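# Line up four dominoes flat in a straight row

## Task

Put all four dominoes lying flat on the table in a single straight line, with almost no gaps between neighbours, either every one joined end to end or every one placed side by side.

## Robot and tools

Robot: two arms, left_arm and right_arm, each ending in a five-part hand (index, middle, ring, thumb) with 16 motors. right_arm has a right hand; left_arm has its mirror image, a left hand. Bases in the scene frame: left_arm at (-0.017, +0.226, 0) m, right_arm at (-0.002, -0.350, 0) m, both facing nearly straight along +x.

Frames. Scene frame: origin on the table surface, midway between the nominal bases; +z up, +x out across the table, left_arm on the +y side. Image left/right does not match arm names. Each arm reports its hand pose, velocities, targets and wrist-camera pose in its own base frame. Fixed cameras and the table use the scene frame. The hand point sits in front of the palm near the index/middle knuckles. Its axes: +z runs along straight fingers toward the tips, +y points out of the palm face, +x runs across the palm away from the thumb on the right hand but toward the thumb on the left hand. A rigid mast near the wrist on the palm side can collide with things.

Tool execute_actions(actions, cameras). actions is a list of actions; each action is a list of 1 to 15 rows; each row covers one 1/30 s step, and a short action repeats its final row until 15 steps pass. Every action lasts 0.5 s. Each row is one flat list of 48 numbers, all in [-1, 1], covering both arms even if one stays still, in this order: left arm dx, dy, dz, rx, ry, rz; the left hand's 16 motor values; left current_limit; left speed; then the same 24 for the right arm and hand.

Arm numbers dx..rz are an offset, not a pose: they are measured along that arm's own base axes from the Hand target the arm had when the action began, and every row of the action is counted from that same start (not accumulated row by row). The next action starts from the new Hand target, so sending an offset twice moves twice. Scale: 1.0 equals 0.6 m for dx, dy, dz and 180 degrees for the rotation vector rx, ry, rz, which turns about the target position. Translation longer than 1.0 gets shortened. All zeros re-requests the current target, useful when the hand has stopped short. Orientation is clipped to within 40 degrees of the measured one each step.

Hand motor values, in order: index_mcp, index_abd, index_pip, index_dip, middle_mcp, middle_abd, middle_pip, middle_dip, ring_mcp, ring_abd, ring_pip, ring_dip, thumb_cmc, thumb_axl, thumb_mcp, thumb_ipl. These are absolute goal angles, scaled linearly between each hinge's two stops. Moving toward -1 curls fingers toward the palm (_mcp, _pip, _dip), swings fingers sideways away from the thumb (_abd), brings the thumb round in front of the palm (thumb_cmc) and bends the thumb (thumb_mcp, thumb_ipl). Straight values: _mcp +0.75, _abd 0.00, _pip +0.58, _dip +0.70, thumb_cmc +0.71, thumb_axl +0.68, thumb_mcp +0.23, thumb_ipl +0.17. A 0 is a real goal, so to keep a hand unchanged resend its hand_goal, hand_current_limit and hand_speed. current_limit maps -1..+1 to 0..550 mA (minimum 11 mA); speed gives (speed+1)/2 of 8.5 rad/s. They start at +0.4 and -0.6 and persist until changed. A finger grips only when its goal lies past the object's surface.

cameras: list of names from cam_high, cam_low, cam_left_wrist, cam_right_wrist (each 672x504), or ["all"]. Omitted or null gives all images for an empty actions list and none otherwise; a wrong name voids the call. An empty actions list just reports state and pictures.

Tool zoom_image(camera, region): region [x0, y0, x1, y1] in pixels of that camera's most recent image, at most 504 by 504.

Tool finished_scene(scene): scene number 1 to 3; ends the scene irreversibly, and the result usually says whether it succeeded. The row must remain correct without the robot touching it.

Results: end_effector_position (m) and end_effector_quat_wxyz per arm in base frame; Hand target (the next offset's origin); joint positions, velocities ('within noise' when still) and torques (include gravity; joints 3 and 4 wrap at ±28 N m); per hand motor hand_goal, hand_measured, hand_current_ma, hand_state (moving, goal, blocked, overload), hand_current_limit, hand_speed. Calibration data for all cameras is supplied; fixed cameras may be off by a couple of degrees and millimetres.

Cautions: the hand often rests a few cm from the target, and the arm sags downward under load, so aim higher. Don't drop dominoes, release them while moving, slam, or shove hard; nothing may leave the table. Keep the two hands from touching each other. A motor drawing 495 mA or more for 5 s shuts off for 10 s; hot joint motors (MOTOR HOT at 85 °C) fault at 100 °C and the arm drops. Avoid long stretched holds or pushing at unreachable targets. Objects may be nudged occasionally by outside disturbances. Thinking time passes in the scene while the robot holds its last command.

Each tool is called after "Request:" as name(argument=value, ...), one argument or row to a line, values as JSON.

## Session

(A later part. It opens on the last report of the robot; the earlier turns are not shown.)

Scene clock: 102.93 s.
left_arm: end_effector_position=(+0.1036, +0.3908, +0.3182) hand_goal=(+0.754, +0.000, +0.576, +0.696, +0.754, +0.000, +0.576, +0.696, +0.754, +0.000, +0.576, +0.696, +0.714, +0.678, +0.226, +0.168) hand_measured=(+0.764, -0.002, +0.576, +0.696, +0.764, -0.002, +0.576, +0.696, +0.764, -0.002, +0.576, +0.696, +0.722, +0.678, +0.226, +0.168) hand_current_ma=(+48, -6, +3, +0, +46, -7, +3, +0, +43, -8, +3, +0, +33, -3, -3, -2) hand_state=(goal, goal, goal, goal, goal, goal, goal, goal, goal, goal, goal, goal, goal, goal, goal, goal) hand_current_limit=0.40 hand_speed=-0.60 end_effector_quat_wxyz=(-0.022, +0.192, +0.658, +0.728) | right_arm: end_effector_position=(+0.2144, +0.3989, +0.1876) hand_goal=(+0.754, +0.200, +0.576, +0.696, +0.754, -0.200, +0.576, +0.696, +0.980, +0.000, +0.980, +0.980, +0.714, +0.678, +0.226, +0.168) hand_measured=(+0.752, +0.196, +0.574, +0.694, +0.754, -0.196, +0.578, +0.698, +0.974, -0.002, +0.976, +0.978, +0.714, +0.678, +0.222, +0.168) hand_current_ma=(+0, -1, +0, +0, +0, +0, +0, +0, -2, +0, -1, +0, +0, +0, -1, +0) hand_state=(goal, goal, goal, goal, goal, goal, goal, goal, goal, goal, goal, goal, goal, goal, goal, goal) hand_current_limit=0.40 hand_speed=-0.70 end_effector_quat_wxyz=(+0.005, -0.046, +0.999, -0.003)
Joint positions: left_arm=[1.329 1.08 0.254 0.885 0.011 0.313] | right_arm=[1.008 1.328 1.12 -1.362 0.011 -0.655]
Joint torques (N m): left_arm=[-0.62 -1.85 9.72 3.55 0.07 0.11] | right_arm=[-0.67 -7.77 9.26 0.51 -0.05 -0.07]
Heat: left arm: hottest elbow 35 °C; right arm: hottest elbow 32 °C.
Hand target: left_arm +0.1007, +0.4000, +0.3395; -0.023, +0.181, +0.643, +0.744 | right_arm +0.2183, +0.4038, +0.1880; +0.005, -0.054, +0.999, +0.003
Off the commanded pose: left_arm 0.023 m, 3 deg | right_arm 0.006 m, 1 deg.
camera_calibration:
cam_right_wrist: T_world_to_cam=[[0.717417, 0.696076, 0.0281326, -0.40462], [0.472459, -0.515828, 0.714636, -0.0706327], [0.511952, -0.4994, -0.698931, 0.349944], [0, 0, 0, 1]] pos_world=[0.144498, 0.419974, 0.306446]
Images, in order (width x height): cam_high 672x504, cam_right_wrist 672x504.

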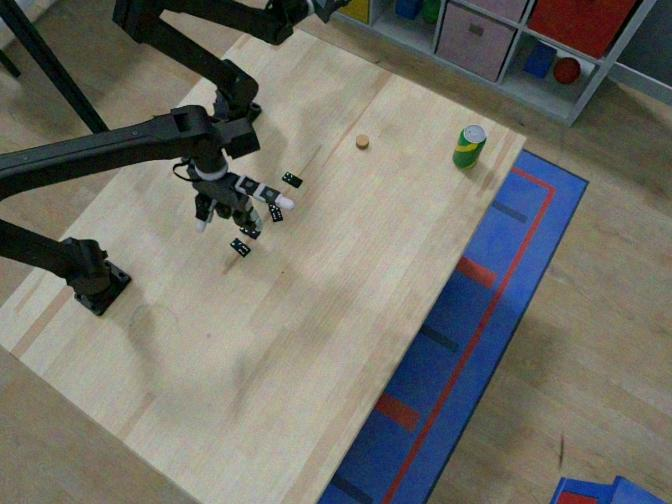

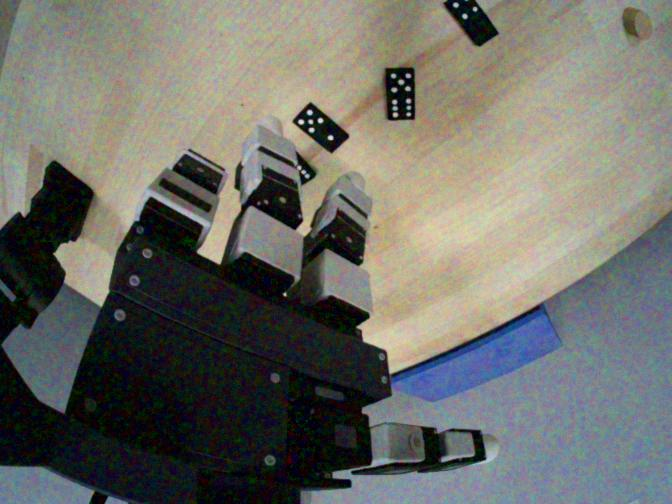

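Request:
execute_actions(
  actions=[
    [[0,0,0,0,0,0,0.754,0,0.576,0.696,0.754,0,0.576,0.696,0.754,0,0.576,0.696,0.714,0.678,0.226,0.168,0.4,-0.6,0.0287,0.0058,0,0,0,-0.035,0.754,0.2,0.576,0.696,0.754,-0.2,0.576,0.696,0.98,0,0.98,0.98,0.714,0.678,0.226,0.168,0.4,-0.7]],
    [[0,0,0,0,0,0,0.754,0,0.576,0.696,0.754,0,0.576,0.696,0.754,0,0.576,0.696,0.714,0.678,0.226,0.168,0.4,-0.6,0,0,-0.06,0,0,0,0.754,0.2,0.576,0.696,0.754,-0.2,0.576,0.696,0.98,0,0.98,0.98,0.714,0.678,0.226,0.168,0.4,-0.7]],
  ],
  cameras=["cam_right_wrist"],
)

Request:
zoom_image(
  camera="cam_right_wrist",
  region=[220, 70, 430, 215],
)

Scene clock: 107.03 s.
left_arm: end_effector_position=(+0.1036, +0.3908, +0.3182) hand_goal=(+0.754, +0.000, +0.576, +0.696, +0.754, +0.000, +0.576, +0.696, +0.754, +0.000, +0.576, +0.696, +0.714, +0.678, +0.226, +0.168) hand_measured=(+0.764, -0.002, +0.576, +0.696, +0.764, -0.002, +0.576, +0.696, +0.764, -0.002, +0.576, +0.696, +0.722, +0.678, +0.226, +0.168) hand_current_ma=(+48, -6, +3, +0, +46, -7, +3, +0, +43, -8, +3, +0, +33, -3, -3, -2) hand_state=(goal, goal, goal, goal, goal, goal, goal, goal, goal, goal, goal, goal, goal, goal, goal, goal) hand_current_limit=0.40 hand_speed=-0.60 end_effector_quat_wxyz=(-0.022, +0.192, +0.658, +0.728) | right_arm: end_effector_position=(+0.2305, +0.4064, +0.1536) hand_goal=(+0.754, +0.200, +0.576, +0.696, +0.754, -0.200, +0.576, +0.696, +0.980, +0.000, +0.980, +0.980, +0.714, +0.678, +0.226, +0.168) hand_measured=(+0.752, +0.196, +0.574, +0.694, +0.754, -0.196, +0.578, +0.698, +0.974, -0.002, +0.976, +0.978, +0.714, +0.678, +0.222, +0.168) hand_current_ma=(+0, -1, +0, +0, +0, +0, +0, +0, -2, +0, -1, +0, +0, +0, -1, +0) hand_state=(goal, goal, goal, goal, goal, goal, goal, goal, goal, goal, goal, goal, goal, goal, goal, goal) hand_current_limit=0.40 hand_speed=-0.70 end_effector_quat_wxyz=(+0.004, -0.011, +1.000, -0.001)
Joint positions: left_arm=[1.329 1.08 0.254 0.885 0.011 0.313] | right_arm=[0.997 1.384 1.08 -1.265 0.008 -0.595]
Joint torques (N m): left_arm=[-0.15 -3.14 9.74 3.6 0.07 0.06] | right_arm=[-0.79 -8.82 8.29 0.47 -0.03 0.28]
Heat: left arm: hottest elbow 35 °C; right arm: hottest elbow 31 °C.
Hand target: left_arm +0.1007, +0.4000, +0.3395; -0.023, +0.181, +0.643, +0.744 | right_arm +0.2354, +0.4073, +0.1521; +0.005, +0.000, +1.000, +0.003
Off the commanded pose: left_arm 0.023 m, 3 deg | right_arm 0.005 m, 1 deg.
camera_calibration:
cam_right_wrist: T_world_to_cam=[[0.765172, 0.643102, 0.0305287, -0.410325], [0.434994, -0.551356, 0.71189, -0.0265817], [0.47465, -0.531438, -0.701627, 0.343782], [0, 0, 0, 1]] pos_world=[0.162356, 0.431923, 0.272657]
Images, in order (width x height): cam_right_wrist 672x504.

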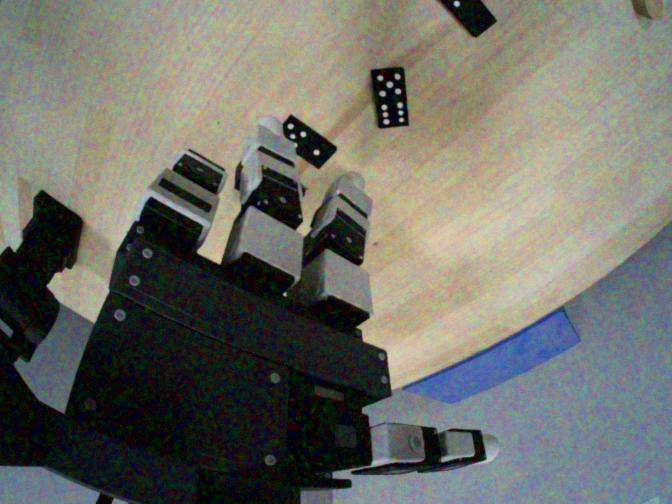

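Scaled by 2.400 from the camera's 672x504 image, which has a finer 960x720 frame.

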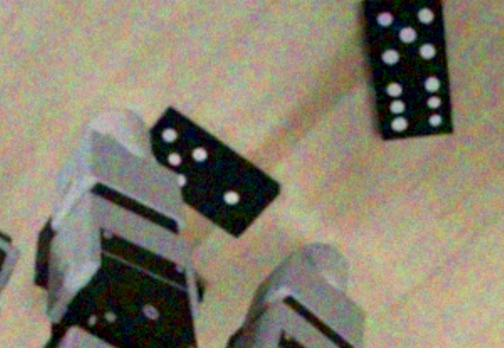

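Request:
execute_actions(
  actions=[
    [[0,0,0,0,0,0,0.754,0,0.576,0.696,0.754,0,0.576,0.696,0.754,0,0.576,0.696,0.714,0.678,0.226,0.168,0.4,-0.6,0.002,-0.006,-0.0265,0,0,-0.016,0.754,0.2,0.576,0.696,0.754,-0.2,0.576,0.696,0.98,0,0.98,0.98,0.714,0.678,0.226,0.168,0.4,-0.7]],
    [[0,0,0,0,0,0,0.754,0,0.576,0.696,0.754,0,0.576,0.696,0.754,0,0.576,0.696,0.714,0.678,0.226,0.168,0.4,-0.6,0,0,0,0,0,0,0.754,0.11,0.576,0.696,0.754,-0.11,0.576,0.696,0.98,0,0.98,0.98,0.714,0.678,0.226,0.168,0.4,-0.8]],
    [[0,0,0,0,0,0,0.754,0,0.576,0.696,0.754,0,0.576,0.696,0.754,0,0.576,0.696,0.714,0.678,0.226,0.168,0.4,-0.6,0,0,0,0,0,0,0.754,0.04,0.576,0.696,0.754,-0.04,0.576,0.696,0.98,0,0.98,0.98,0.714,0.678,0.226,0.168,0.4,-0.9]],
  ],
  cameras=["cam_right_wrist","cam_high"],
)

Request:
zoom_image(
  camera="cam_right_wrist",
  region=[220, 70, 430, 215],
)

Scene clock: 110.30 s.
left_arm: end_effector_position=(+0.1036, +0.3908, +0.3182) hand_goal=(+0.754, +0.000, +0.576, +0.696, +0.754, +0.000, +0.576, +0.696, +0.754, +0.000, +0.576, +0.696, +0.714, +0.678, +0.226, +0.168) hand_measured=(+0.764, -0.002, +0.576, +0.696, +0.764, -0.002, +0.576, +0.696, +0.764, -0.002, +0.576, +0.696, +0.722, +0.678, +0.226, +0.168) hand_current_ma=(+48, -6, +3, +0, +46, -7, +3, +0, +43, -8, +3, +0, +33, -3, -3, -2) hand_state=(goal, goal, goal, goal, goal, goal, goal, goal, goal, goal, goal, goal, goal, goal, goal, goal) hand_current_limit=0.40 hand_speed=-0.60 end_effector_quat_wxyz=(-0.022, +0.192, +0.658, +0.728) | right_arm: end_effector_position=(+0.2334, +0.4027, +0.1402) hand_goal=(+0.754, +0.040, +0.576, +0.696, +0.754, -0.040, +0.576, +0.696, +0.980, +0.000, +0.980, +0.980, +0.714, +0.678, +0.226, +0.168) hand_measured=(+0.752, +0.082, +0.574, +0.694, +0.754, -0.092, +0.578, +0.698, +0.974, -0.002, +0.976, +0.978, +0.714, +0.678, +0.222, +0.168) hand_current_ma=(+0, +31, +0, +0, +0, -47, +0, +0, -2, +0, -1, +0, +0, +0, -1, +0) hand_state=(goal, blocked, goal, goal, goal, blocked, goal, goal, goal, goal, goal, goal, goal, goal, goal, goal) hand_current_limit=0.40 hand_speed=-0.90 end_effector_quat_wxyz=(+0.006, +0.016, +1.000, +0.001)
Joint positions: left_arm=[1.329 1.08 0.254 0.885 0.011 0.313] | right_arm=[0.997 1.385 1.043 -1.221 0.008 -0.541]
Joint torques (N m): left_arm=[0.15 -3.66 9.55 3.59 0.12 0.1] | right_arm=[-0.44 -8.18 7.98 0.61 0.01 0.29]
Heat: left arm: hottest elbow 35 °C; right arm: hottest elbow 31 °C.
Hand target: left_arm +0.1007, +0.4000, +0.3395; -0.023, +0.181, +0.643, +0.744 | right_arm +0.2366, +0.4037, +0.1363; +0.005, +0.026, +1.000, +0.003
Off the commanded pose: left_arm 0.023 m, 3 deg | right_arm 0.005 m, 1 deg.
camera_calibration:
cam_right_wrist: T_world_to_cam=[[0.798546, 0.600874, 0.0357058, -0.401319], [0.402847, -0.577565, 0.710024, -0.00207295], [0.447257, -0.552603, -0.703272, 0.346189], [0, 0, 0, 1]] pos_world=[0.166471, 0.43125, 0.259267]
Images, in order (width x height): cam_high 672x504, cam_right_wrist 672x504.

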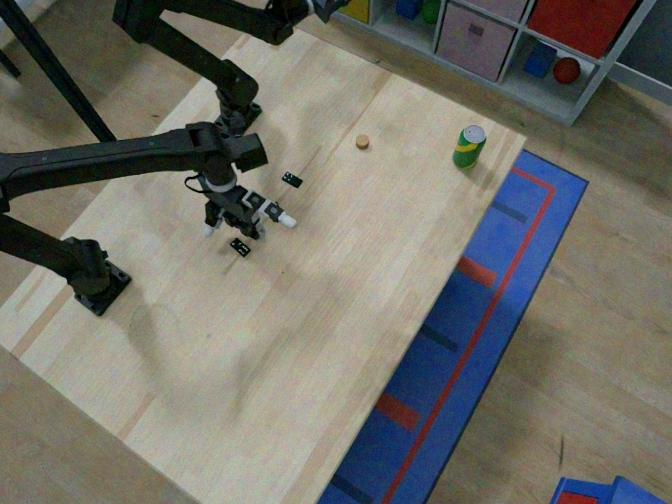

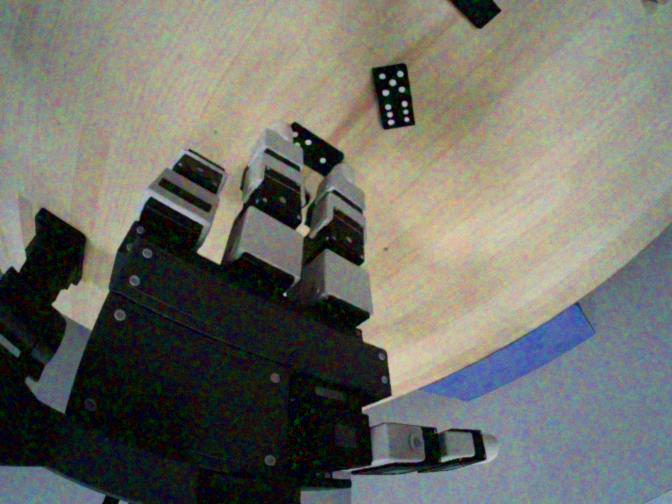

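Scaled by 2.400 from the camera's 672x504 image, which has a finer 960x720 frame.

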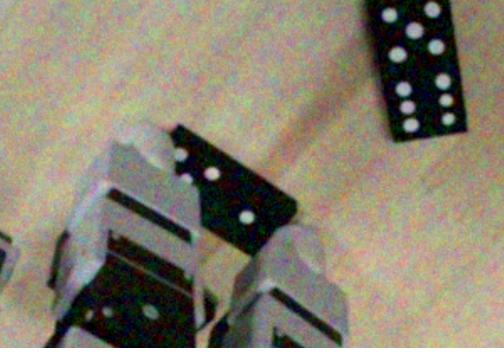

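Request:
execute_actions(
  actions=[
    [[0,0,0,0,0,0,0.754,0,0.576,0.696,0.754,0,0.576,0.696,0.754,0,0.576,0.696,0.714,0.678,0.226,0.168,0.4,-0.6,0,0,-0.009,0,0,0,0.754,0.14,0.576,0.696,0.754,-0.14,0.576,0.696,0.98,0,0.98,0.98,0.714,0.678,0.226,0.168,0.4,-0.7]],
    [[0,0,0,0,0,0,0.754,0,0.576,0.696,0.754,0,0.576,0.696,0.754,0,0.576,0.696,0.714,0.678,0.226,0.168,0.4,-0.6,0,0,0,0,0,0,0.754,0.04,0.576,0.696,0.754,-0.04,0.576,0.696,0.98,0,0.98,0.98,0.714,0.678,0.226,0.168,0.4,-0.9]],
  ],
  cameras=["cam_right_wrist"],
)

Request:
zoom_image(
  camera="cam_right_wrist",
  region=[220, 70, 430, 215],
)

Scene clock: 112.10 s.
left_arm: end_effector_position=(+0.1036, +0.3908, +0.3182) hand_goal=(+0.754, +0.000, +0.576, +0.696, +0.754, +0.000, +0.576, +0.696, +0.754, +0.000, +0.576, +0.696, +0.714, +0.678, +0.226, +0.168) hand_measured=(+0.764, -0.002, +0.576, +0.696, +0.764, -0.002, +0.576, +0.696, +0.764, -0.002, +0.576, +0.696, +0.722, +0.678, +0.226, +0.168) hand_current_ma=(+48, -6, +3, +0, +46, -7, +3, +0, +43, -8, +3, +0, +33, -3, -3, -2) hand_state=(goal, goal, goal, goal, goal, goal, goal, goal, goal, goal, goal, goal, goal, goal, goal, goal) hand_current_limit=0.40 hand_speed=-0.60 end_effector_quat_wxyz=(-0.022, +0.192, +0.658, +0.728) | right_arm: end_effector_position=(+0.2338, +0.4032, +0.1359) hand_goal=(+0.754, +0.040, +0.576, +0.696, +0.754, -0.040, +0.576, +0.696, +0.980, +0.000, +0.980, +0.980, +0.714, +0.678, +0.226, +0.168) hand_measured=(+0.752, +0.118, +0.574, +0.694, +0.754, -0.118, +0.578, +0.698, +0.974, -0.002, +0.976, +0.978, +0.714, +0.678, +0.222, +0.168) hand_current_ma=(+0, +94, +0, +0, +0, -96, +0, +0, -2, +0, -1, +0, +0, +0, -1, +0) hand_state=(goal, blocked, goal, goal, goal, blocked, goal, goal, goal, goal, goal, goal, goal, goal, goal, goal) hand_current_limit=0.40 hand_speed=-0.90 end_effector_quat_wxyz=(+0.006, +0.016, +1.000, +0.002)
Joint positions: left_arm=[1.329 1.08 0.254 0.885 0.011 0.313] | right_arm=[0.997 1.389 1.035 -1.206 0.008 -0.541]
Joint torques (N m): left_arm=[0.26 -3.49 9.55 3.43 0.06 -0.01] | right_arm=[-0.73 -8.41 7.86 0.62 0.03 0.28]
Heat: left arm: hottest elbow 35 °C; right arm: hottest elbow 31 °C.
Hand target: left_arm +0.1007, +0.4000, +0.3395; -0.023, +0.181, +0.643, +0.744 | right_arm +0.2366, +0.4037, +0.1308; +0.005, +0.026, +1.000, +0.003
Off the commanded pose: left_arm 0.023 m, 3 deg | right_arm 0.006 m, 1 deg.
camera_calibration:
cam_right_wrist: T_world_to_cam=[[0.79873, 0.600497, 0.0378648, -0.401917], [0.401735, -0.579087, 0.709413, 0.00213768], [0.447927, -0.551418, -0.703775, 0.342678], [0, 0, 0, 1]] pos_world=[0.16667, 0.431547, 0.25487]
Images, in order (width x height): cam_right_wrist 672x504.

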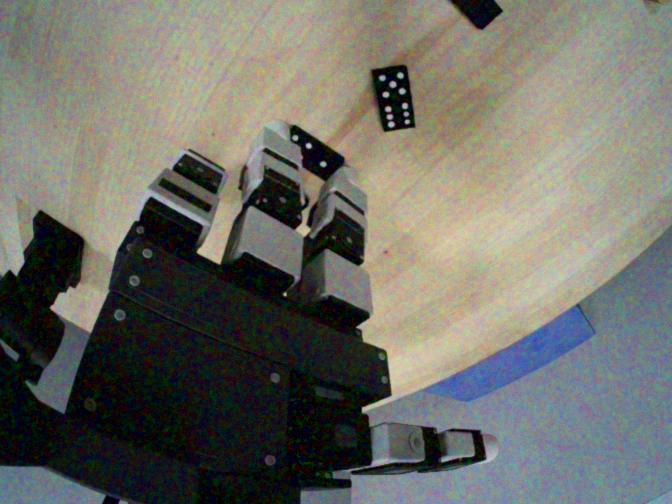

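Scaled by 2.400 from the camera's 672x504 image, which has a finer 960x720 frame.

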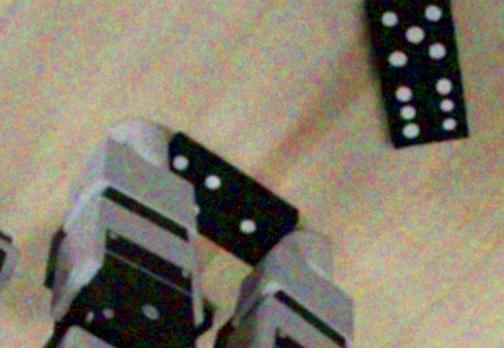

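Request:
execute_actions(
  actions=[
    [[0,0,0,0,0,0,0.754,0,0.576,0.696,0.754,0,0.576,0.696,0.754,0,0.576,0.696,0.714,0.678,0.226,0.168,0.4,-0.6,0.004,-0.01,0.002,0,0,0,0.754,0.04,0.576,0.696,0.754,-0.04,0.576,0.696,0.98,0,0.98,0.98,0.714,0.678,0.226,0.168,0.4,-0.9],[0,0,0,0,0,0,0.754,0,0.576,0.696,0.754,0,0.576,0.696,0.754,0,0.576,0.696,0.714,0.678,0.226,0.168,0.4,-0.6,0.0073,-0.037,0.003,0,0,0,0.754,0.04,0.576,0.696,0.754,-0.04,0.576,0.696,0.98,0,0.98,0.98,0.714,0.678,0.226,0.168,0.4,-0.9]],
    [[0,0,0,0,0,0,0.754,0,0.576,0.696,0.754,0,0.576,0.696,0.754,0,0.576,0.696,0.714,0.678,0.226,0.168,0.4,-0.6,0,-0.018,0,0,0,0,0.754,0.04,0.576,0.696,0.754,-0.04,0.576,0.696,0.98,0,0.98,0.98,0.714,0.678,0.226,0.168,0.4,-0.9],[0,0,0,0,0,0,0.754,0,0.576,0.696,0.754,0,0.576,0.696,0.754,0,0.576,0.696,0.714,0.678,0.226,0.168,0.4,-0.6,0,-0.037,0,0,0,0,0.754,0.04,0.576,0.696,0.754,-0.04,0.576,0.696,0.98,0,0.98,0.98,0.714,0.678,0.226,0.168,0.4,-0.9]],
    [[0,0,0,0,0,0,0.754,0,0.576,0.696,0.754,0,0.576,0.696,0.754,0,0.576,0.696,0.714,0.678,0.226,0.168,0.4,-0.6,0,0,0,0,0,0,0.754,0.04,0.576,0.696,0.754,-0.04,0.576,0.696,0.98,0,0.98,0.98,0.714,0.678,0.226,0.168,0.4,-0.9]],
  ],
  cameras=["cam_right_wrist","cam_high"],
)

Request:
zoom_image(
  camera="cam_right_wrist",
  region=[220, 90, 430, 235],
)

Request:
zoom_image(
  camera="cam_high",
  region=[200, 210, 280, 270],
)

Scene clock: 115.60 s.
left_arm: end_effector_position=(+0.1036, +0.3908, +0.3182) hand_goal=(+0.754, +0.000, +0.576, +0.696, +0.754, +0.000, +0.576, +0.696, +0.754, +0.000, +0.576, +0.696, +0.714, +0.678, +0.226, +0.168) hand_measured=(+0.764, -0.002, +0.576, +0.696, +0.764, -0.002, +0.576, +0.696, +0.764, -0.002, +0.576, +0.696, +0.722, +0.678, +0.226, +0.168) hand_current_ma=(+48, -6, +3, +0, +46, -7, +3, +0, +43, -8, +3, +0, +33, -3, -3, -2) hand_state=(goal, goal, goal, goal, goal, goal, goal, goal, goal, goal, goal, goal, goal, goal, goal, goal) hand_current_limit=0.40 hand_speed=-0.60 end_effector_quat_wxyz=(-0.022, +0.192, +0.658, +0.728) | right_arm: end_effector_position=(+0.2425, +0.3642, +0.1351) hand_goal=(+0.754, +0.040, +0.576, +0.696, +0.754, -0.040, +0.576, +0.696, +0.980, +0.000, +0.980, +0.980, +0.714, +0.678, +0.226, +0.168) hand_measured=(+0.748, +0.118, +0.572, +0.694, +0.746, -0.118, +0.572, +0.696, +0.974, -0.002, +0.976, +0.978, +0.714, +0.678, +0.222, +0.168) hand_current_ma=(-2, +94, +0, +0, -2, -96, +0, +0, -2, +0, -1, +0, +0, +0, -1, +0) hand_state=(goal, blocked, goal, goal, goal, blocked, goal, goal, goal, goal, goal, goal, goal, goal, goal, goal) hand_current_limit=0.40 hand_speed=-0.90 end_effector_quat_wxyz=(+0.005, +0.031, +0.999, +0.005)
Joint positions: left_arm=[1.329 1.08 0.254 0.885 0.011 0.313] | right_arm=[0.921 1.315 0.961 -1.202 0.003 -0.588]
Joint torques (N m): left_arm=[-0.09 -2.9 9.55 3.7 0.11 0.11] | right_arm=[-0.73 -8.35 7.24 0.23 0.18 -0.05]
Heat: left arm: hottest elbow 35 °C; right arm: hottest elbow 31 °C.
Hand target: left_arm +0.1007, +0.4000, +0.3395; -0.023, +0.181, +0.643, +0.744 | right_arm +0.2410, +0.3593, +0.1326; +0.005, +0.026, +1.000, +0.003
Off the commanded pose: left_arm 0.023 m, 3 deg | right_arm 0.006 m, 1 deg.
camera_calibration:
cam_right_wrist: T_world_to_cam=[[0.815852, 0.576899, 0.0396646, -0.381251], [0.386087, -0.594501, 0.70534, -0.013402], [0.430491, -0.560139, -0.707758, 0.3247], [0, 0, 0, 1]] pos_world=[0.176439, 0.393853, 0.254384]
Images, in order (width x height): cam_high 672x504, cam_right_wrist 672x504.

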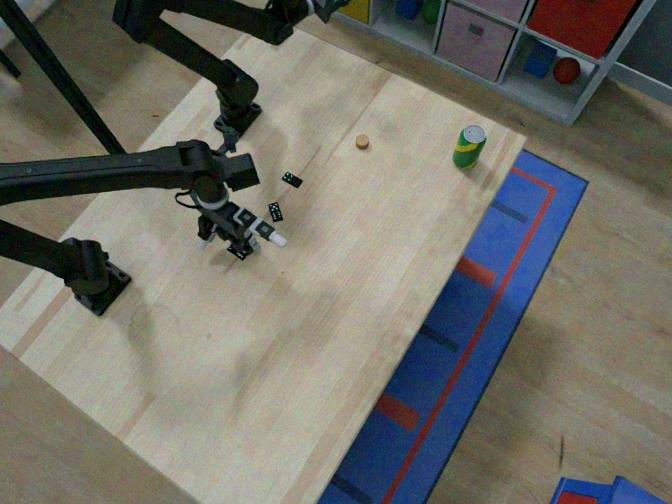

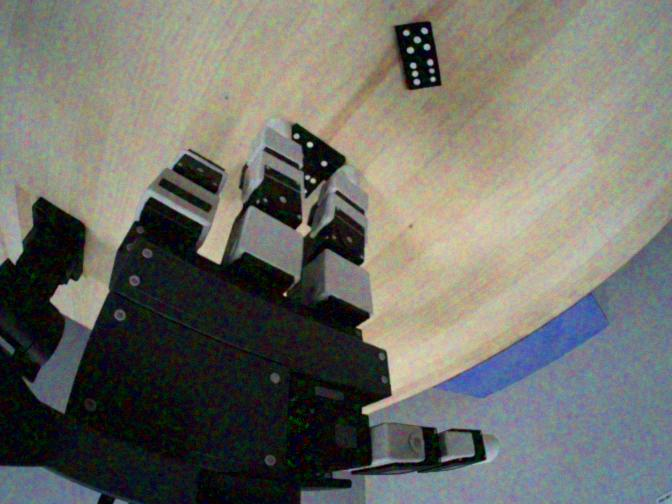

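Scaled by 2.400 from the camera's 672x504 image, which has a finer 960x720 frame.

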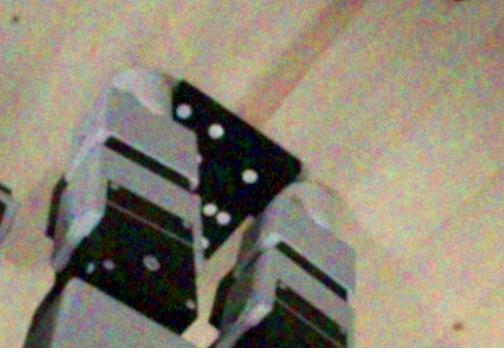

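Scaled by 6.300 from the camera's 672x504 image, which has a finer 960x720 frame.

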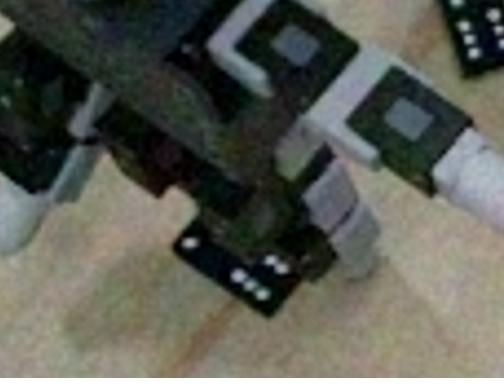

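Request:
execute_actions(
  actions=[
    [[0,0,0,0,0,0,0.754,0,0.576,0.696,0.754,0,0.576,0.696,0.754,0,0.576,0.696,0.714,0.678,0.226,0.168,0.4,-0.6,0,-0.012,0.001,0,0,0,0.754,0.04,0.576,0.696,0.754,-0.04,0.576,0.696,0.98,0,0.98,0.98,0.714,0.678,0.226,0.168,0.4,-0.9],[0,0,0,0,0,0,0.754,0,0.576,0.696,0.754,0,0.576,0.696,0.754,0,0.576,0.696,0.714,0.678,0.226,0.168,0.4,-0.6,0,-0.027,0.002,0,0,0,0.754,0.04,0.576,0.696,0.754,-0.04,0.576,0.696,0.98,0,0.98,0.98,0.714,0.678,0.226,0.168,0.4,-0.9]],
  ],
  cameras=["cam_right_wrist","cam_high"],
)

Request:
zoom_image(
  camera="cam_right_wrist",
  region=[220, 90, 430, 235],
)

Request:
zoom_image(
  camera="cam_high",
  region=[200, 210, 280, 270],
)

Scene clock: 117.83 s.
left_arm: end_effector_position=(+0.1036, +0.3908, +0.3182) hand_goal=(+0.754, +0.000, +0.576, +0.696, +0.754, +0.000, +0.576, +0.696, +0.754, +0.000, +0.576, +0.696, +0.714, +0.678, +0.226, +0.168) hand_measured=(+0.764, -0.002, +0.576, +0.696, +0.764, -0.002, +0.576, +0.696, +0.764, -0.002, +0.576, +0.696, +0.722, +0.678, +0.226, +0.168) hand_current_ma=(+48, -6, +3, +0, +46, -7, +3, +0, +43, -8, +3, +0, +33, -3, -3, -2) hand_state=(goal, goal, goal, goal, goal, goal, goal, goal, goal, goal, goal, goal, goal, goal, goal, goal) hand_current_limit=0.40 hand_speed=-0.60 end_effector_quat_wxyz=(-0.022, +0.192, +0.658, +0.728) | right_arm: end_effector_position=(+0.2432, +0.3488, +0.1352) hand_goal=(+0.754, +0.040, +0.576, +0.696, +0.754, -0.040, +0.576, +0.696, +0.980, +0.000, +0.980, +0.980, +0.714, +0.678, +0.226, +0.168) hand_measured=(+0.748, +0.118, +0.572, +0.694, +0.746, -0.118, +0.572, +0.696, +0.974, -0.002, +0.976, +0.978, +0.714, +0.678, +0.222, +0.168) hand_current_ma=(-1, +94, +0, +0, -2, -96, -1, +0, -2, +0, -1, +0, +0, +0, -1, +0) hand_state=(goal, blocked, goal, goal, goal, blocked, goal, goal, goal, goal, goal, goal, goal, goal, goal, goal) hand_current_limit=0.40 hand_speed=-0.90 end_effector_quat_wxyz=(+0.006, +0.031, +0.999, +0.006)
Joint positions: left_arm=[1.329 1.08 0.254 0.885 0.011 0.313] | right_arm=[0.892 1.281 0.93 -1.202 0.003 -0.618]
Joint torques (N m): left_arm=[0.26 -3.84 9.73 3.51 0.1 0.11] | right_arm=[-1.14 -8 7.45 -0.05 0.18 -0.05]
Heat: left arm: hottest elbow 35 °C; right arm: hottest elbow 31 °C.
Hand target: left_arm +0.1007, +0.4000, +0.3395; -0.023, +0.181, +0.643, +0.744 | right_arm +0.2409, +0.3431, +0.1338; +0.005, +0.026, +1.000, +0.003
Off the commanded pose: left_arm 0.023 m, 3 deg | right_arm 0.006 m, 1 deg.
camera_calibration:
cam_right_wrist: T_world_to_cam=[[0.815533, 0.577133, 0.0426855, -0.373319], [0.384764, -0.595839, 0.704935, -0.0221207], [0.432275, -0.558474, -0.707987, 0.314919], [0, 0, 0, 1]] pos_world=[0.176833, 0.378148, 0.254487]
Images, in order (width x height): cam_high 672x504, cam_right_wrist 672x504.

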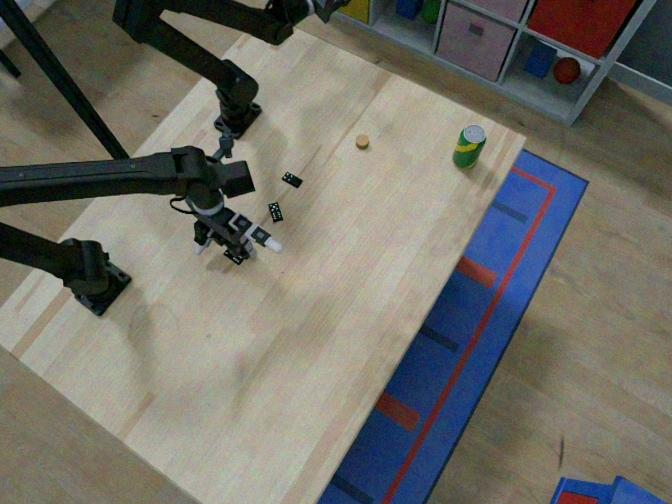

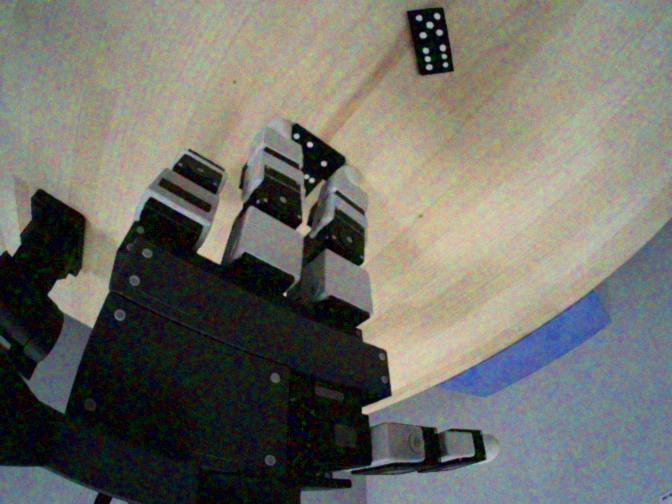

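Scaled by 2.400 from the camera's 672x504 image, which has a finer 960x720 frame.

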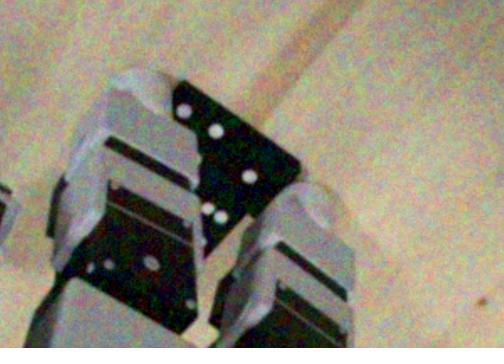

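Scaled by 6.300 from the camera's 672x504 image, which has a finer 960x720 frame.

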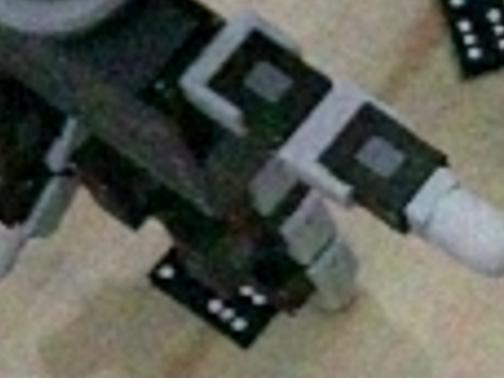

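Request:
execute_actions(
  actions=[
    [[0,0,0,0,0,0,0.754,0,0.576,0.696,0.754,0,0.576,0.696,0.754,0,0.576,0.696,0.714,0.678,0.226,0.168,0.4,-0.6,0,0,0,0,0,0,0.754,0.16,0.576,0.696,0.754,-0.16,0.576,0.696,0.98,0,0.98,0.98,0.714,0.678,0.226,0.168,0.4,-0.6]],
    [[0,0,0,0,0,0,0.754,0,0.576,0.696,0.754,0,0.576,0.696,0.754,0,0.576,0.696,0.714,0.678,0.226,0.168,0.4,-0.6,0.026,0.032,0.05,0,0,0,0.754,0.2,0.576,0.696,0.754,-0.2,0.576,0.696,0.98,0,0.98,0.98,0.714,0.678,0.226,0.168,0.4,-0.6]],
    [[0,0,0,0,0,0,0.754,0,0.576,0.696,0.754,0,0.576,0.696,0.754,0,0.576,0.696,0.714,0.678,0.226,0.168,0.4,-0.6,0,0,0.07,0,0,0,0.754,0.2,0.576,0.696,0.754,-0.2,0.576,0.696,0.98,0,0.98,0.98,0.714,0.678,0.226,0.168,0.4,-0.6],[0,0,0,0,0,0,0.754,0,0.576,0.696,0.754,0,0.576,0.696,0.754,0,0.576,0.696,0.714,0.678,0.226,0.168,0.4,-0.6,0.035,0.088,0.09,0,0,-0.094,0.754,0.2,0.576,0.696,0.754,-0.2,0.576,0.696,0.98,0,0.98,0.98,0.714,0.678,0.226,0.168,0.4,-0.6]],
    [[0,0,0,0,0,0,0.754,0,0.576,0.696,0.754,0,0.576,0.696,0.754,0,0.576,0.696,0.714,0.678,0.226,0.168,0.4,-0.6,0.035,0.088,-0.06,0,0,-0.094,0.754,0.2,0.576,0.696,0.754,-0.2,0.576,0.696,0.98,0,0.98,0.98,0.714,0.678,0.226,0.168,0.4,-0.6]],
  ],
  cameras=["cam_right_wrist","cam_high"],
)

Request:
zoom_image(
  camera="cam_right_wrist",
  region=[220, 90, 430, 235],
)

Request:
zoom_image(
  camera="cam_high",
  region=[200, 190, 300, 270],
)

Scene clock: 122.07 s.
left_arm: end_effector_position=(+0.1036, +0.3908, +0.3182) hand_goal=(+0.754, +0.000, +0.576, +0.696, +0.754, +0.000, +0.576, +0.696, +0.754, +0.000, +0.576, +0.696, +0.714, +0.678, +0.226, +0.168) hand_measured=(+0.764, -0.002, +0.576, +0.696, +0.764, -0.002, +0.576, +0.696, +0.764, -0.002, +0.576, +0.696, +0.722, +0.678, +0.226, +0.168) hand_current_ma=(+48, -6, +3, +0, +46, -7, +3, +0, +43, -8, +3, +0, +33, -3, -3, -2) hand_state=(goal, goal, goal, goal, goal, goal, goal, goal, goal, goal, goal, goal, goal, goal, goal, goal) hand_current_limit=0.40 hand_speed=-0.60 end_effector_quat_wxyz=(-0.022, +0.192, +0.658, +0.728) | right_arm: end_effector_position=(+0.2869, +0.4509, +0.1550) hand_goal=(+0.754, +0.200, +0.576, +0.696, +0.754, -0.200, +0.576, +0.696, +0.980, +0.000, +0.980, +0.980, +0.714, +0.678, +0.226, +0.168) hand_measured=(+0.752, +0.196, +0.574, +0.694, +0.752, -0.196, +0.574, +0.696, +0.974, -0.002, +0.976, +0.978, +0.714, +0.678, +0.222, +0.168) hand_current_ma=(+0, +0, +0, +0, +0, +1, +0, +0, -2, +0, -1, +0, +0, +0, -1, +0) hand_state=(goal, goal, goal, goal, goal, goal, goal, goal, goal, goal, goal, goal, goal, goal, goal, goal) hand_current_limit=0.40 hand_speed=-0.60 end_effector_quat_wxyz=(-0.003, +0.307, +0.952, -0.024)
Joint positions: left_arm=[1.329 1.08 0.254 0.885 0.011 0.313] | right_arm=[1.067 1.586 1.316 -1.349 0.003 0.12]
Joint torques (N m): left_arm=[-0.97 -3.96 9.5 3.49 0.11 0.11] | right_arm=[-0.38 -12.69 13.19 -0.2 0.28 0.27]
Heat: left arm: hottest elbow 35 °C; right arm: hottest elbow 31 °C.
Hand target: left_arm +0.1007, +0.4000, +0.3395; -0.023, +0.181, +0.643, +0.744 | right_arm +0.2986, +0.4679, +0.1817; +0.006, +0.316, +0.949, +0.001
Off the commanded pose: left_arm 0.023 m, 3 deg | right_arm 0.034 m, 3 deg.
camera_calibration:
cam_right_wrist: T_world_to_cam=[[0.998521, 0.0543223, 0.00229113, -0.279214], [0.035057, -0.675463, 0.73656, 0.139387], [0.0415592, -0.73539, -0.676368, 0.553959], [0, 0, 0, 1]] pos_world=[0.250893, 0.516694, 0.272653]
Images, in order (width x height): cam_high 672x504, cam_right_wrist 672x504.

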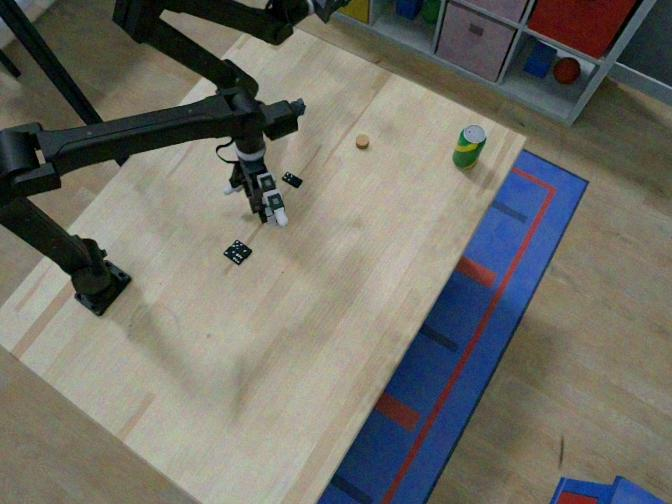

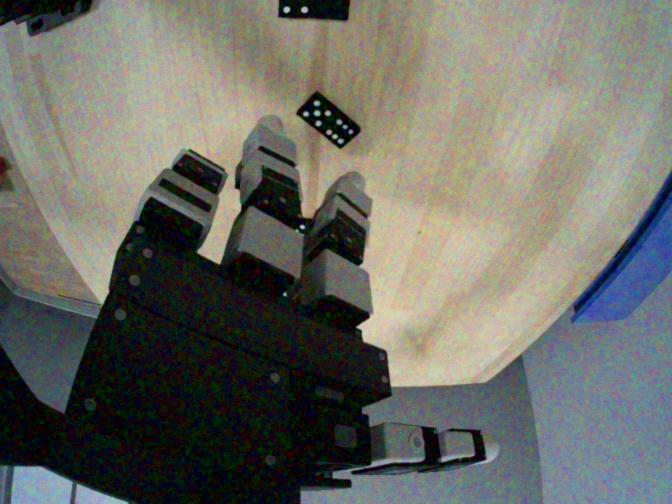

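Scaled by 2.400 from the camera's 672x504 image, which has a finer 960x720 frame.

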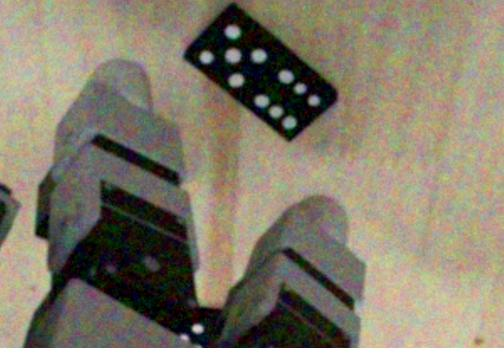

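Scaled by 5.040 from the camera's 672x504 image, which has a finer 960x720 frame.

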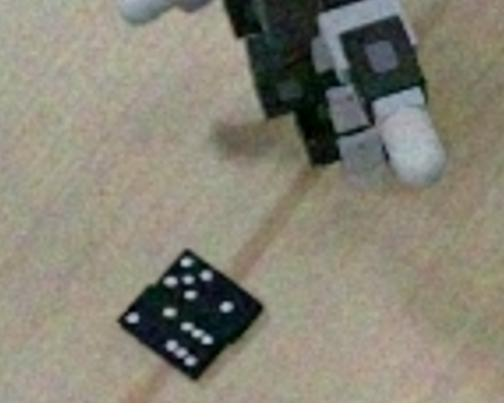

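Request:
execute_actions(
  actions=[
    [[0,0,0,0,0,0,0.754,0,0.576,0.696,0.754,0,0.576,0.696,0.754,0,0.576,0.696,0.714,0.678,0.226,0.168,0.4,-0.6,0.007,-0.013,-0.04,0,0,-0.01,0.754,0.2,0.576,0.696,0.754,-0.2,0.576,0.696,0.98,0,0.98,0.98,0.714,0.678,0.226,0.168,0.4,-0.6]],
  ],
  cameras=["cam_right_wrist","cam_high"],
)

Scene clock: 126.70 s.
left_arm: end_effector_position=(+0.1036, +0.3908, +0.3182) hand_goal=(+0.754, +0.000, +0.576, +0.696, +0.754, +0.000, +0.576, +0.696, +0.754, +0.000, +0.576, +0.696, +0.714, +0.678, +0.226, +0.168) hand_measured=(+0.764, -0.002, +0.576, +0.696, +0.764, -0.002, +0.576, +0.696, +0.764, -0.002, +0.576, +0.696, +0.722, +0.678, +0.226, +0.168) hand_current_ma=(+48, -6, +3, +0, +46, -7, +3, +0, +43, -8, +3, +0, +33, -3, -3, -2) hand_state=(goal, goal, goal, goal, goal, goal, goal, goal, goal, goal, goal, goal, goal, goal, goal, goal) hand_current_limit=0.40 hand_speed=-0.60 end_effector_quat_wxyz=(-0.022, +0.192, +0.658, +0.728) | right_arm: end_effector_position=(+0.2942, +0.4576, +0.1576) hand_goal=(+0.754, +0.200, +0.576, +0.696, +0.754, -0.200, +0.576, +0.696, +0.980, +0.000, +0.980, +0.980, +0.714, +0.678, +0.226, +0.168) hand_measured=(+0.752, +0.196, +0.574, +0.694, +0.752, -0.196, +0.574, +0.696, +0.974, -0.002, +0.976, +0.978, +0.714, +0.678, +0.222, +0.168) hand_current_ma=(+0, +0, +0, +0, +0, +1, +0, +0, -2, +0, -1, +0, +0, +0, -1, +0) hand_state=(goal, goal, goal, goal, goal, goal, goal, goal, goal, goal, goal, goal, goal, goal, goal, goal) hand_current_limit=0.40 hand_speed=-0.60 end_effector_quat_wxyz=(+0.003, +0.319, +0.948, -0.005)
Joint positions: left_arm=[1.329 1.08 0.254 0.885 0.011 0.313] | right_arm=[1.066 1.588 1.316 -1.308 0.007 0.144]
Joint torques (N m): left_arm=[-0.56 -3.25 9.88 3.54 0.03 0.06] | right_arm=[-1.03 -11.69 9.31 0.51 0.28 0.27]
Heat: left arm: hottest elbow 36 °C; right arm: hottest elbow 32 °C.
Hand target: left_arm +0.1007, +0.4000, +0.3395; -0.023, +0.181, +0.643, +0.744 | right_arm +0.3028, +0.4600, +0.1577; +0.006, +0.330, +0.944, +0.001
Off the commanded pose: left_arm 0.023 m, 3 deg | right_arm 0.009 m, 2 deg.
camera_calibration:
cam_right_wrist: T_world_to_cam=[[0.999226, 0.0287943, 0.0268108, -0.279305], [0.000986741, -0.699577, 0.714557, 0.166207], [0.0393314, -0.713977, -0.699064, 0.554773], [0, 0, 0, 1]] pos_world=[0.257105, 0.520412, 0.276545]
Images, in order (width x height): cam_high 672x504, cam_right_wrist 672x504.

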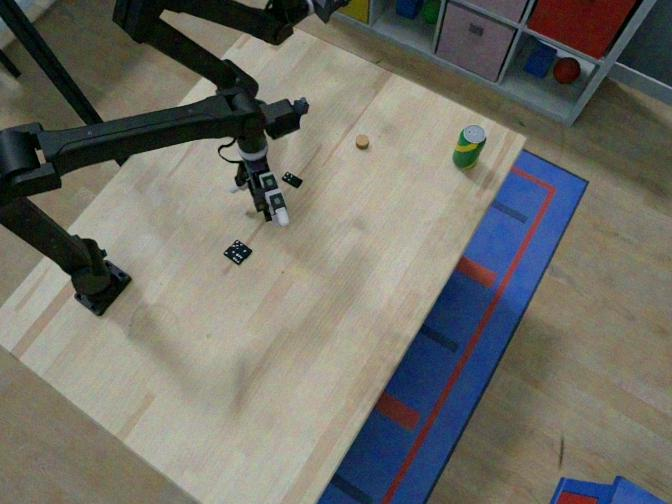

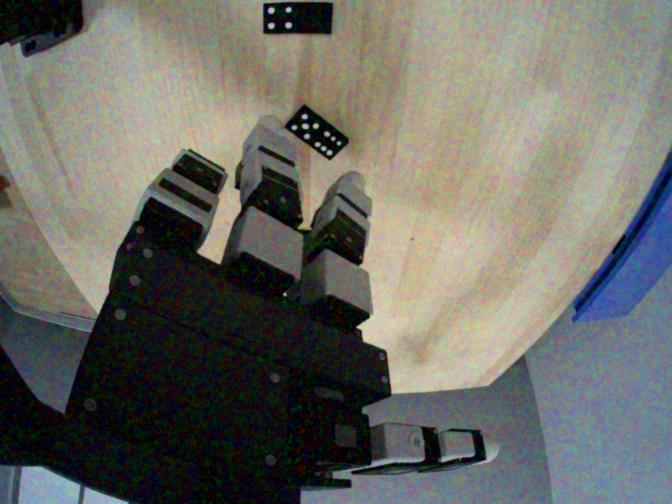

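Request:
zoom_image(
  camera="cam_right_wrist",
  region=[220, 70, 430, 215],
)

Scaled by 2.400 from the camera's 672x504 image, which has a finer 960x720 frame.

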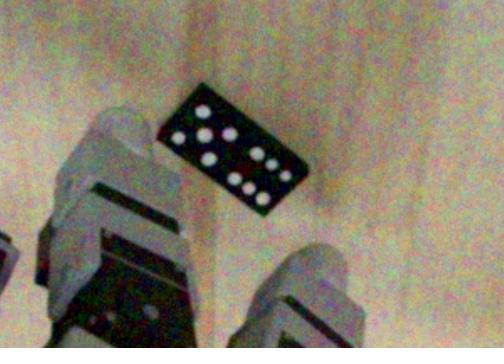

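Request:
execute_actions(
  actions=[
    [[0,0,0,0,0,0,0.754,0,0.576,0.696,0.754,0,0.576,0.696,0.754,0,0.576,0.696,0.714,0.678,0.226,0.168,0.4,-0.6,0.01,0.0,-0.018,0,0,-0.017,0.754,0.2,0.576,0.696,0.754,-0.2,0.576,0.696,0.98,0,0.98,0.98,0.714,0.678,0.226,0.168,0.4,-0.6]],
  ],
)

Scene clock: 129.33 s.
left_arm: end_effector_position=(+0.1036, +0.3908, +0.3182) hand_goal=(+0.754, +0.000, +0.576, +0.696, +0.754, +0.000, +0.576, +0.696, +0.754, +0.000, +0.576, +0.696, +0.714, +0.678, +0.226, +0.168) hand_measured=(+0.764, -0.002, +0.576, +0.696, +0.764, -0.002, +0.576, +0.696, +0.764, -0.002, +0.576, +0.696, +0.722, +0.678, +0.226, +0.168) hand_current_ma=(+48, -6, +3, +0, +46, -7, +3, +0, +43, -8, +3, +0, +33, -3, -3, -2) hand_state=(goal, goal, goal, goal, goal, goal, goal, goal, goal, goal, goal, goal, goal, goal, goal, goal) hand_current_limit=0.40 hand_speed=-0.60 end_effector_quat_wxyz=(-0.022, +0.192, +0.658, +0.728) | right_arm: end_effector_position=(+0.3012, +0.4590, +0.1465) hand_goal=(+0.754, +0.200, +0.576, +0.696, +0.754, -0.200, +0.576, +0.696, +0.980, +0.000, +0.980, +0.980, +0.714, +0.678, +0.226, +0.168) hand_measured=(+0.752, +0.196, +0.574, +0.694, +0.752, -0.196, +0.574, +0.696, +0.974, -0.002, +0.976, +0.978, +0.714, +0.678, +0.222, +0.168) hand_current_ma=(+0, +0, +0, +0, +0, +1, +0, +0, -2, +0, -1, +0, +0, +0, -1, +0) hand_state=(goal, goal, goal, goal, goal, goal, goal, goal, goal, goal, goal, goal, goal, goal, goal, goal) hand_current_limit=0.40 hand_speed=-0.60 end_effector_quat_wxyz=(+0.003, +0.344, +0.939, -0.005)
Joint positions: left_arm=[1.329 1.08 0.254 0.885 0.011 0.313] | right_arm=[1.064 1.612 1.316 -1.283 0.007 0.195]
Joint torques (N m): left_arm=[-1.03 -3.84 9.69 3.49 0.11 0.12] | right_arm=[-0.85 -12.57 8.9 0.49 0.3 0.27]
Heat: left arm: hottest elbow 36 °C; right arm: hottest elbow 32 °C.
Hand target: left_arm +0.1007, +0.4000, +0.3395; -0.023, +0.181, +0.643, +0.744 | right_arm +0.3088, +0.4601, +0.1470; +0.006, +0.355, +0.935, +0.001
Off the commanded pose: left_arm 0.023 m, 3 deg | right_arm 0.008 m, 2 deg.

Request:
execute_actions(
  actions=[
    [[0,0,0,0,0,0,0.754,0,0.576,0.696,0.754,0,0.576,0.696,0.754,0,0.576,0.696,0.714,0.678,0.226,0.168,0.4,-0.6,0.002,0.0,-0.0155,0,0,0,0.754,0.2,0.576,0.696,0.754,-0.2,0.576,0.696,0.98,0,0.98,0.98,0.714,0.678,0.226,0.168,0.4,-0.6]],
    [[0,0,0,0,0,0,0.754,0,0.576,0.696,0.754,0,0.576,0.696,0.754,0,0.576,0.696,0.714,0.678,0.226,0.168,0.4,-0.6,0,0,0,0,0,0,0.754,0.04,0.576,0.696,0.754,-0.04,0.576,0.696,0.98,0,0.98,0.98,0.714,0.678,0.226,0.168,0.4,-0.9]],
  ],
  cameras=["cam_right_wrist"],
)

Scene clock: 131.40 s.
left_arm: end_effector_position=(+0.1036, +0.3908, +0.3182) hand_goal=(+0.754, +0.000, +0.576, +0.696, +0.754, +0.000, +0.576, +0.696, +0.754, +0.000, +0.576, +0.696, +0.714, +0.678, +0.226, +0.168) hand_measured=(+0.764, -0.002, +0.576, +0.696, +0.764, -0.002, +0.576, +0.696, +0.764, -0.002, +0.576, +0.696, +0.722, +0.678, +0.226, +0.168) hand_current_ma=(+48, -6, +3, +0, +46, -7, +3, +0, +43, -8, +3, +0, +33, -3, -3, -2) hand_state=(goal, goal, goal, goal, goal, goal, goal, goal, goal, goal, goal, goal, goal, goal, goal, goal) hand_current_limit=0.40 hand_speed=-0.60 end_effector_quat_wxyz=(-0.022, +0.192, +0.658, +0.728) | right_arm: end_effector_position=(+0.3049, +0.4635, +0.1455) hand_goal=(+0.754, +0.040, +0.576, +0.696, +0.754, -0.040, +0.576, +0.696, +0.980, +0.000, +0.980, +0.980, +0.714, +0.678, +0.226, +0.168) hand_measured=(+0.752, +0.044, +0.574, +0.694, +0.752, -0.046, +0.574, +0.696, +0.974, -0.002, +0.976, +0.978, +0.714, +0.678, +0.222, +0.168) hand_current_ma=(+0, +0, +0, +0, +0, -1, +0, +0, -2, +0, -1, +0, +0, +0, -1, +0) hand_state=(goal, goal, goal, goal, goal, goal, goal, goal, goal, goal, goal, goal, goal, goal, goal, goal) hand_current_limit=0.40 hand_speed=-0.90 end_effector_quat_wxyz=(+0.004, +0.345, +0.938, +0.004)
Joint positions: left_arm=[1.329 1.08 0.254 0.885 0.011 0.313] | right_arm=[1.062 1.618 1.316 -1.26 0.007 0.196]
Joint torques (N m): left_arm=[-0.03 -3.78 9.69 3.52 0 0.14] | right_arm=[-1.08 -12.28 7.73 0.5 0.32 0.26]
Heat: left arm: hottest elbow 36 °C; right arm: hottest elbow 32 °C.
Hand target: left_arm +0.1007, +0.4000, +0.3395; -0.023, +0.181, +0.643, +0.744 | right_arm +0.3100, +0.4601, +0.1377; +0.006, +0.355, +0.935, +0.001
Off the commanded pose: left_arm 0.023 m, 3 deg | right_arm 0.010 m, 1 deg.
camera_calibration:
cam_right_wrist: T_world_to_cam=[[0.998974, -0.0277417, 0.0358, -0.264921], [-0.0449071, -0.70937, 0.703404, 0.199042], [0.00588189, -0.70429, -0.709888, 0.557425], [0, 0, 0, 1]] pos_world=[0.270309, 0.526433, 0.265187]
Images, in order (width x height): cam_right_wrist 672x504.

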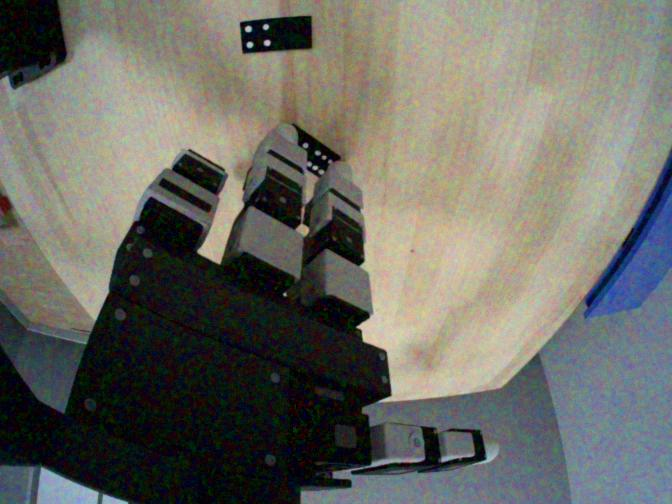

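Request:
execute_actions(
  actions=[
    [[0,0,0,0,0,0,0.754,0,0.576,0.696,0.754,0,0.576,0.696,0.754,0,0.576,0.696,0.714,0.678,0.226,0.168,0.4,-0.6,0,0,0,0,0,0,0.754,0.2,0.576,0.696,0.754,-0.2,0.576,0.696,0.98,0,0.98,0.98,0.714,0.678,0.226,0.168,0.4,-0.6]],
    [[0,0,0,0,0,0,0.754,0,0.576,0.696,0.754,0,0.576,0.696,0.754,0,0.576,0.696,0.714,0.678,0.226,0.168,0.4,-0.6,-0.004,-0.008,-0.01,0,0,0,0.754,0.2,0.576,0.696,0.754,-0.2,0.576,0.696,0.98,0,0.98,0.98,0.714,0.678,0.226,0.168,0.4,-0.6]],
  ],
)

Scene clock: 133.43 s.
left_arm: end_effector_position=(+0.1036, +0.3908, +0.3182) hand_goal=(+0.754, +0.000, +0.576, +0.696, +0.754, +0.000, +0.576, +0.696, +0.754, +0.000, +0.576, +0.696, +0.714, +0.678, +0.226, +0.168) hand_measured=(+0.764, -0.002, +0.576, +0.696, +0.764, -0.002, +0.576, +0.696, +0.764, -0.002, +0.576, +0.696, +0.722, +0.678, +0.226, +0.168) hand_current_ma=(+48, -6, +3, +0, +46, -7, +3, +0, +43, -8, +3, +0, +33, -3, -3, -2) hand_state=(goal, goal, goal, goal, goal, goal, goal, goal, goal, goal, goal, goal, goal, goal, goal, goal) hand_current_limit=0.40 hand_speed=-0.60 end_effector_quat_wxyz=(-0.022, +0.192, +0.658, +0.728) | right_arm: end_effector_position=(+0.3023, +0.4576, +0.1342) hand_goal=(+0.754, +0.200, +0.576, +0.696, +0.754, -0.200, +0.576, +0.696, +0.980, +0.000, +0.980, +0.980, +0.714, +0.678, +0.226, +0.168) hand_measured=(+0.752, +0.194, +0.574, +0.694, +0.752, -0.198, +0.574, +0.696, +0.974, -0.002, +0.976, +0.978, +0.714, +0.678, +0.222, +0.168) hand_current_ma=(+0, -1, +0, +0, +0, +0, +0, +0, -2, +0, -1, +0, +0, +0, -1, +0) hand_state=(goal, goal, goal, goal, goal, goal, goal, goal, goal, goal, goal, goal, goal, goal, goal, goal) hand_current_limit=0.40 hand_speed=-0.60 end_effector_quat_wxyz=(+0.004, +0.346, +0.938, -0.002)
Joint positions: left_arm=[1.329 1.08 0.254 0.885 0.011 0.313] | right_arm=[1.061 1.618 1.287 -1.244 0.008 0.196]
Joint torques (N m): left_arm=[-0.97 -4.42 10.02 3.43 0.07 0.1] | right_arm=[-1.2 -12.81 7.79 0.59 0.28 0.27]
Heat: left arm: hottest elbow 36 °C; right arm: hottest elbow 32 °C.
Hand target: left_arm +0.1007, +0.4000, +0.3395; -0.023, +0.181, +0.643, +0.744 | right_arm +0.3077, +0.4552, +0.1318; +0.006, +0.356, +0.935, +0.001
Off the commanded pose: left_arm 0.023 m, 3 deg | right_arm 0.006 m, 1 deg.

Request:
execute_actions(
  actions=[
    [[0,0,0,0,0,0,0.754,0,0.576,0.696,0.754,0,0.576,0.696,0.754,0,0.576,0.696,0.714,0.678,0.226,0.168,0.4,-0.6,0.001,0.002,0.007,0,0,0,0.754,0.04,0.576,0.696,0.754,-0.04,0.576,0.696,0.98,0,0.98,0.98,0.714,0.678,0.226,0.168,0.4,-0.9]],
    [[0,0,0,0,0,0,0.754,0,0.576,0.696,0.754,0,0.576,0.696,0.754,0,0.576,0.696,0.714,0.678,0.226,0.168,0.4,-0.6,0,0,0,0,0,0,0.754,0.04,0.576,0.696,0.754,-0.04,0.576,0.696,0.98,0,0.98,0.98,0.714,0.678,0.226,0.168,0.4,-0.9]],
  ],
  cameras=["cam_right_wrist"],
)

Scene clock: 135.50 s.
left_arm: end_effector_position=(+0.1036, +0.3908, +0.3182) hand_goal=(+0.754, +0.000, +0.576, +0.696, +0.754, +0.000, +0.576, +0.696, +0.754, +0.000, +0.576, +0.696, +0.714, +0.678, +0.226, +0.168) hand_measured=(+0.764, -0.002, +0.576, +0.696, +0.764, -0.002, +0.576, +0.696, +0.764, -0.002, +0.576, +0.696, +0.722, +0.678, +0.226, +0.168) hand_current_ma=(+48, -6, +3, +0, +46, -7, +3, +0, +43, -8, +3, +0, +33, -3, -3, -2) hand_state=(goal, goal, goal, goal, goal, goal, goal, goal, goal, goal, goal, goal, goal, goal, goal, goal) hand_current_limit=0.40 hand_speed=-0.60 end_effector_quat_wxyz=(-0.022, +0.192, +0.658, +0.728) | right_arm: end_effector_position=(+0.3023, +0.4575, +0.1348) hand_goal=(+0.754, +0.040, +0.576, +0.696, +0.754, -0.040, +0.576, +0.696, +0.980, +0.000, +0.980, +0.980, +0.714, +0.678, +0.226, +0.168) hand_measured=(+0.752, +0.120, +0.574, +0.694, +0.752, -0.128, +0.574, +0.696, +0.974, -0.002, +0.976, +0.978, +0.714, +0.678, +0.222, +0.168) hand_current_ma=(+0, +100, +0, +0, +0, -118, +0, +0, -2, +0, -1, +0, +0, +0, -1, +0) hand_state=(goal, blocked, goal, goal, goal, blocked, goal, goal, goal, goal, goal, goal, goal, goal, goal, goal) hand_current_limit=0.40 hand_speed=-0.90 end_effector_quat_wxyz=(+0.004, +0.346, +0.938, -0.002)
Joint positions: left_arm=[1.329 1.08 0.254 0.885 0.011 0.313] | right_arm=[1.061 1.617 1.287 -1.244 0.008 0.196]
Joint torques (N m): left_arm=[0.73 -3.96 9.69 3.41 0.11 0.08] | right_arm=[-0.97 -12.69 8.72 0.18 0.24 0.26]
Heat: left arm: hottest elbow 36 °C; right arm: hottest elbow 32 °C.
Hand target: left_arm +0.1007, +0.4000, +0.3395; -0.023, +0.181, +0.643, +0.744 | right_arm +0.3083, +0.4565, +0.1359; +0.006, +0.356, +0.935, +0.001
Off the commanded pose: left_arm 0.023 m, 3 deg | right_arm 0.006 m, 1 deg.
camera_calibration:
cam_right_wrist: T_world_to_cam=[[0.999101, -0.0281659, 0.0316915, -0.261331], [-0.0423403, -0.702071, 0.710847, 0.197137], [0.00222806, -0.71155, -0.702632, 0.549097], [0, 0, 0, 1]] pos_world=[0.26822, 0.521753, 0.253961]
Images, in order (width x height): cam_right_wrist 672x504.

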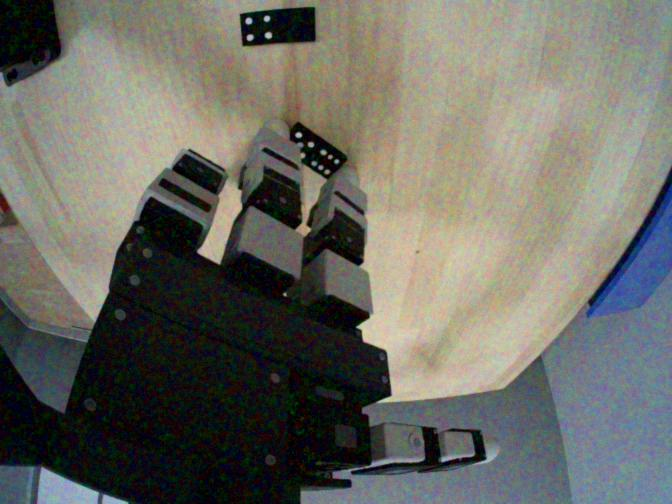

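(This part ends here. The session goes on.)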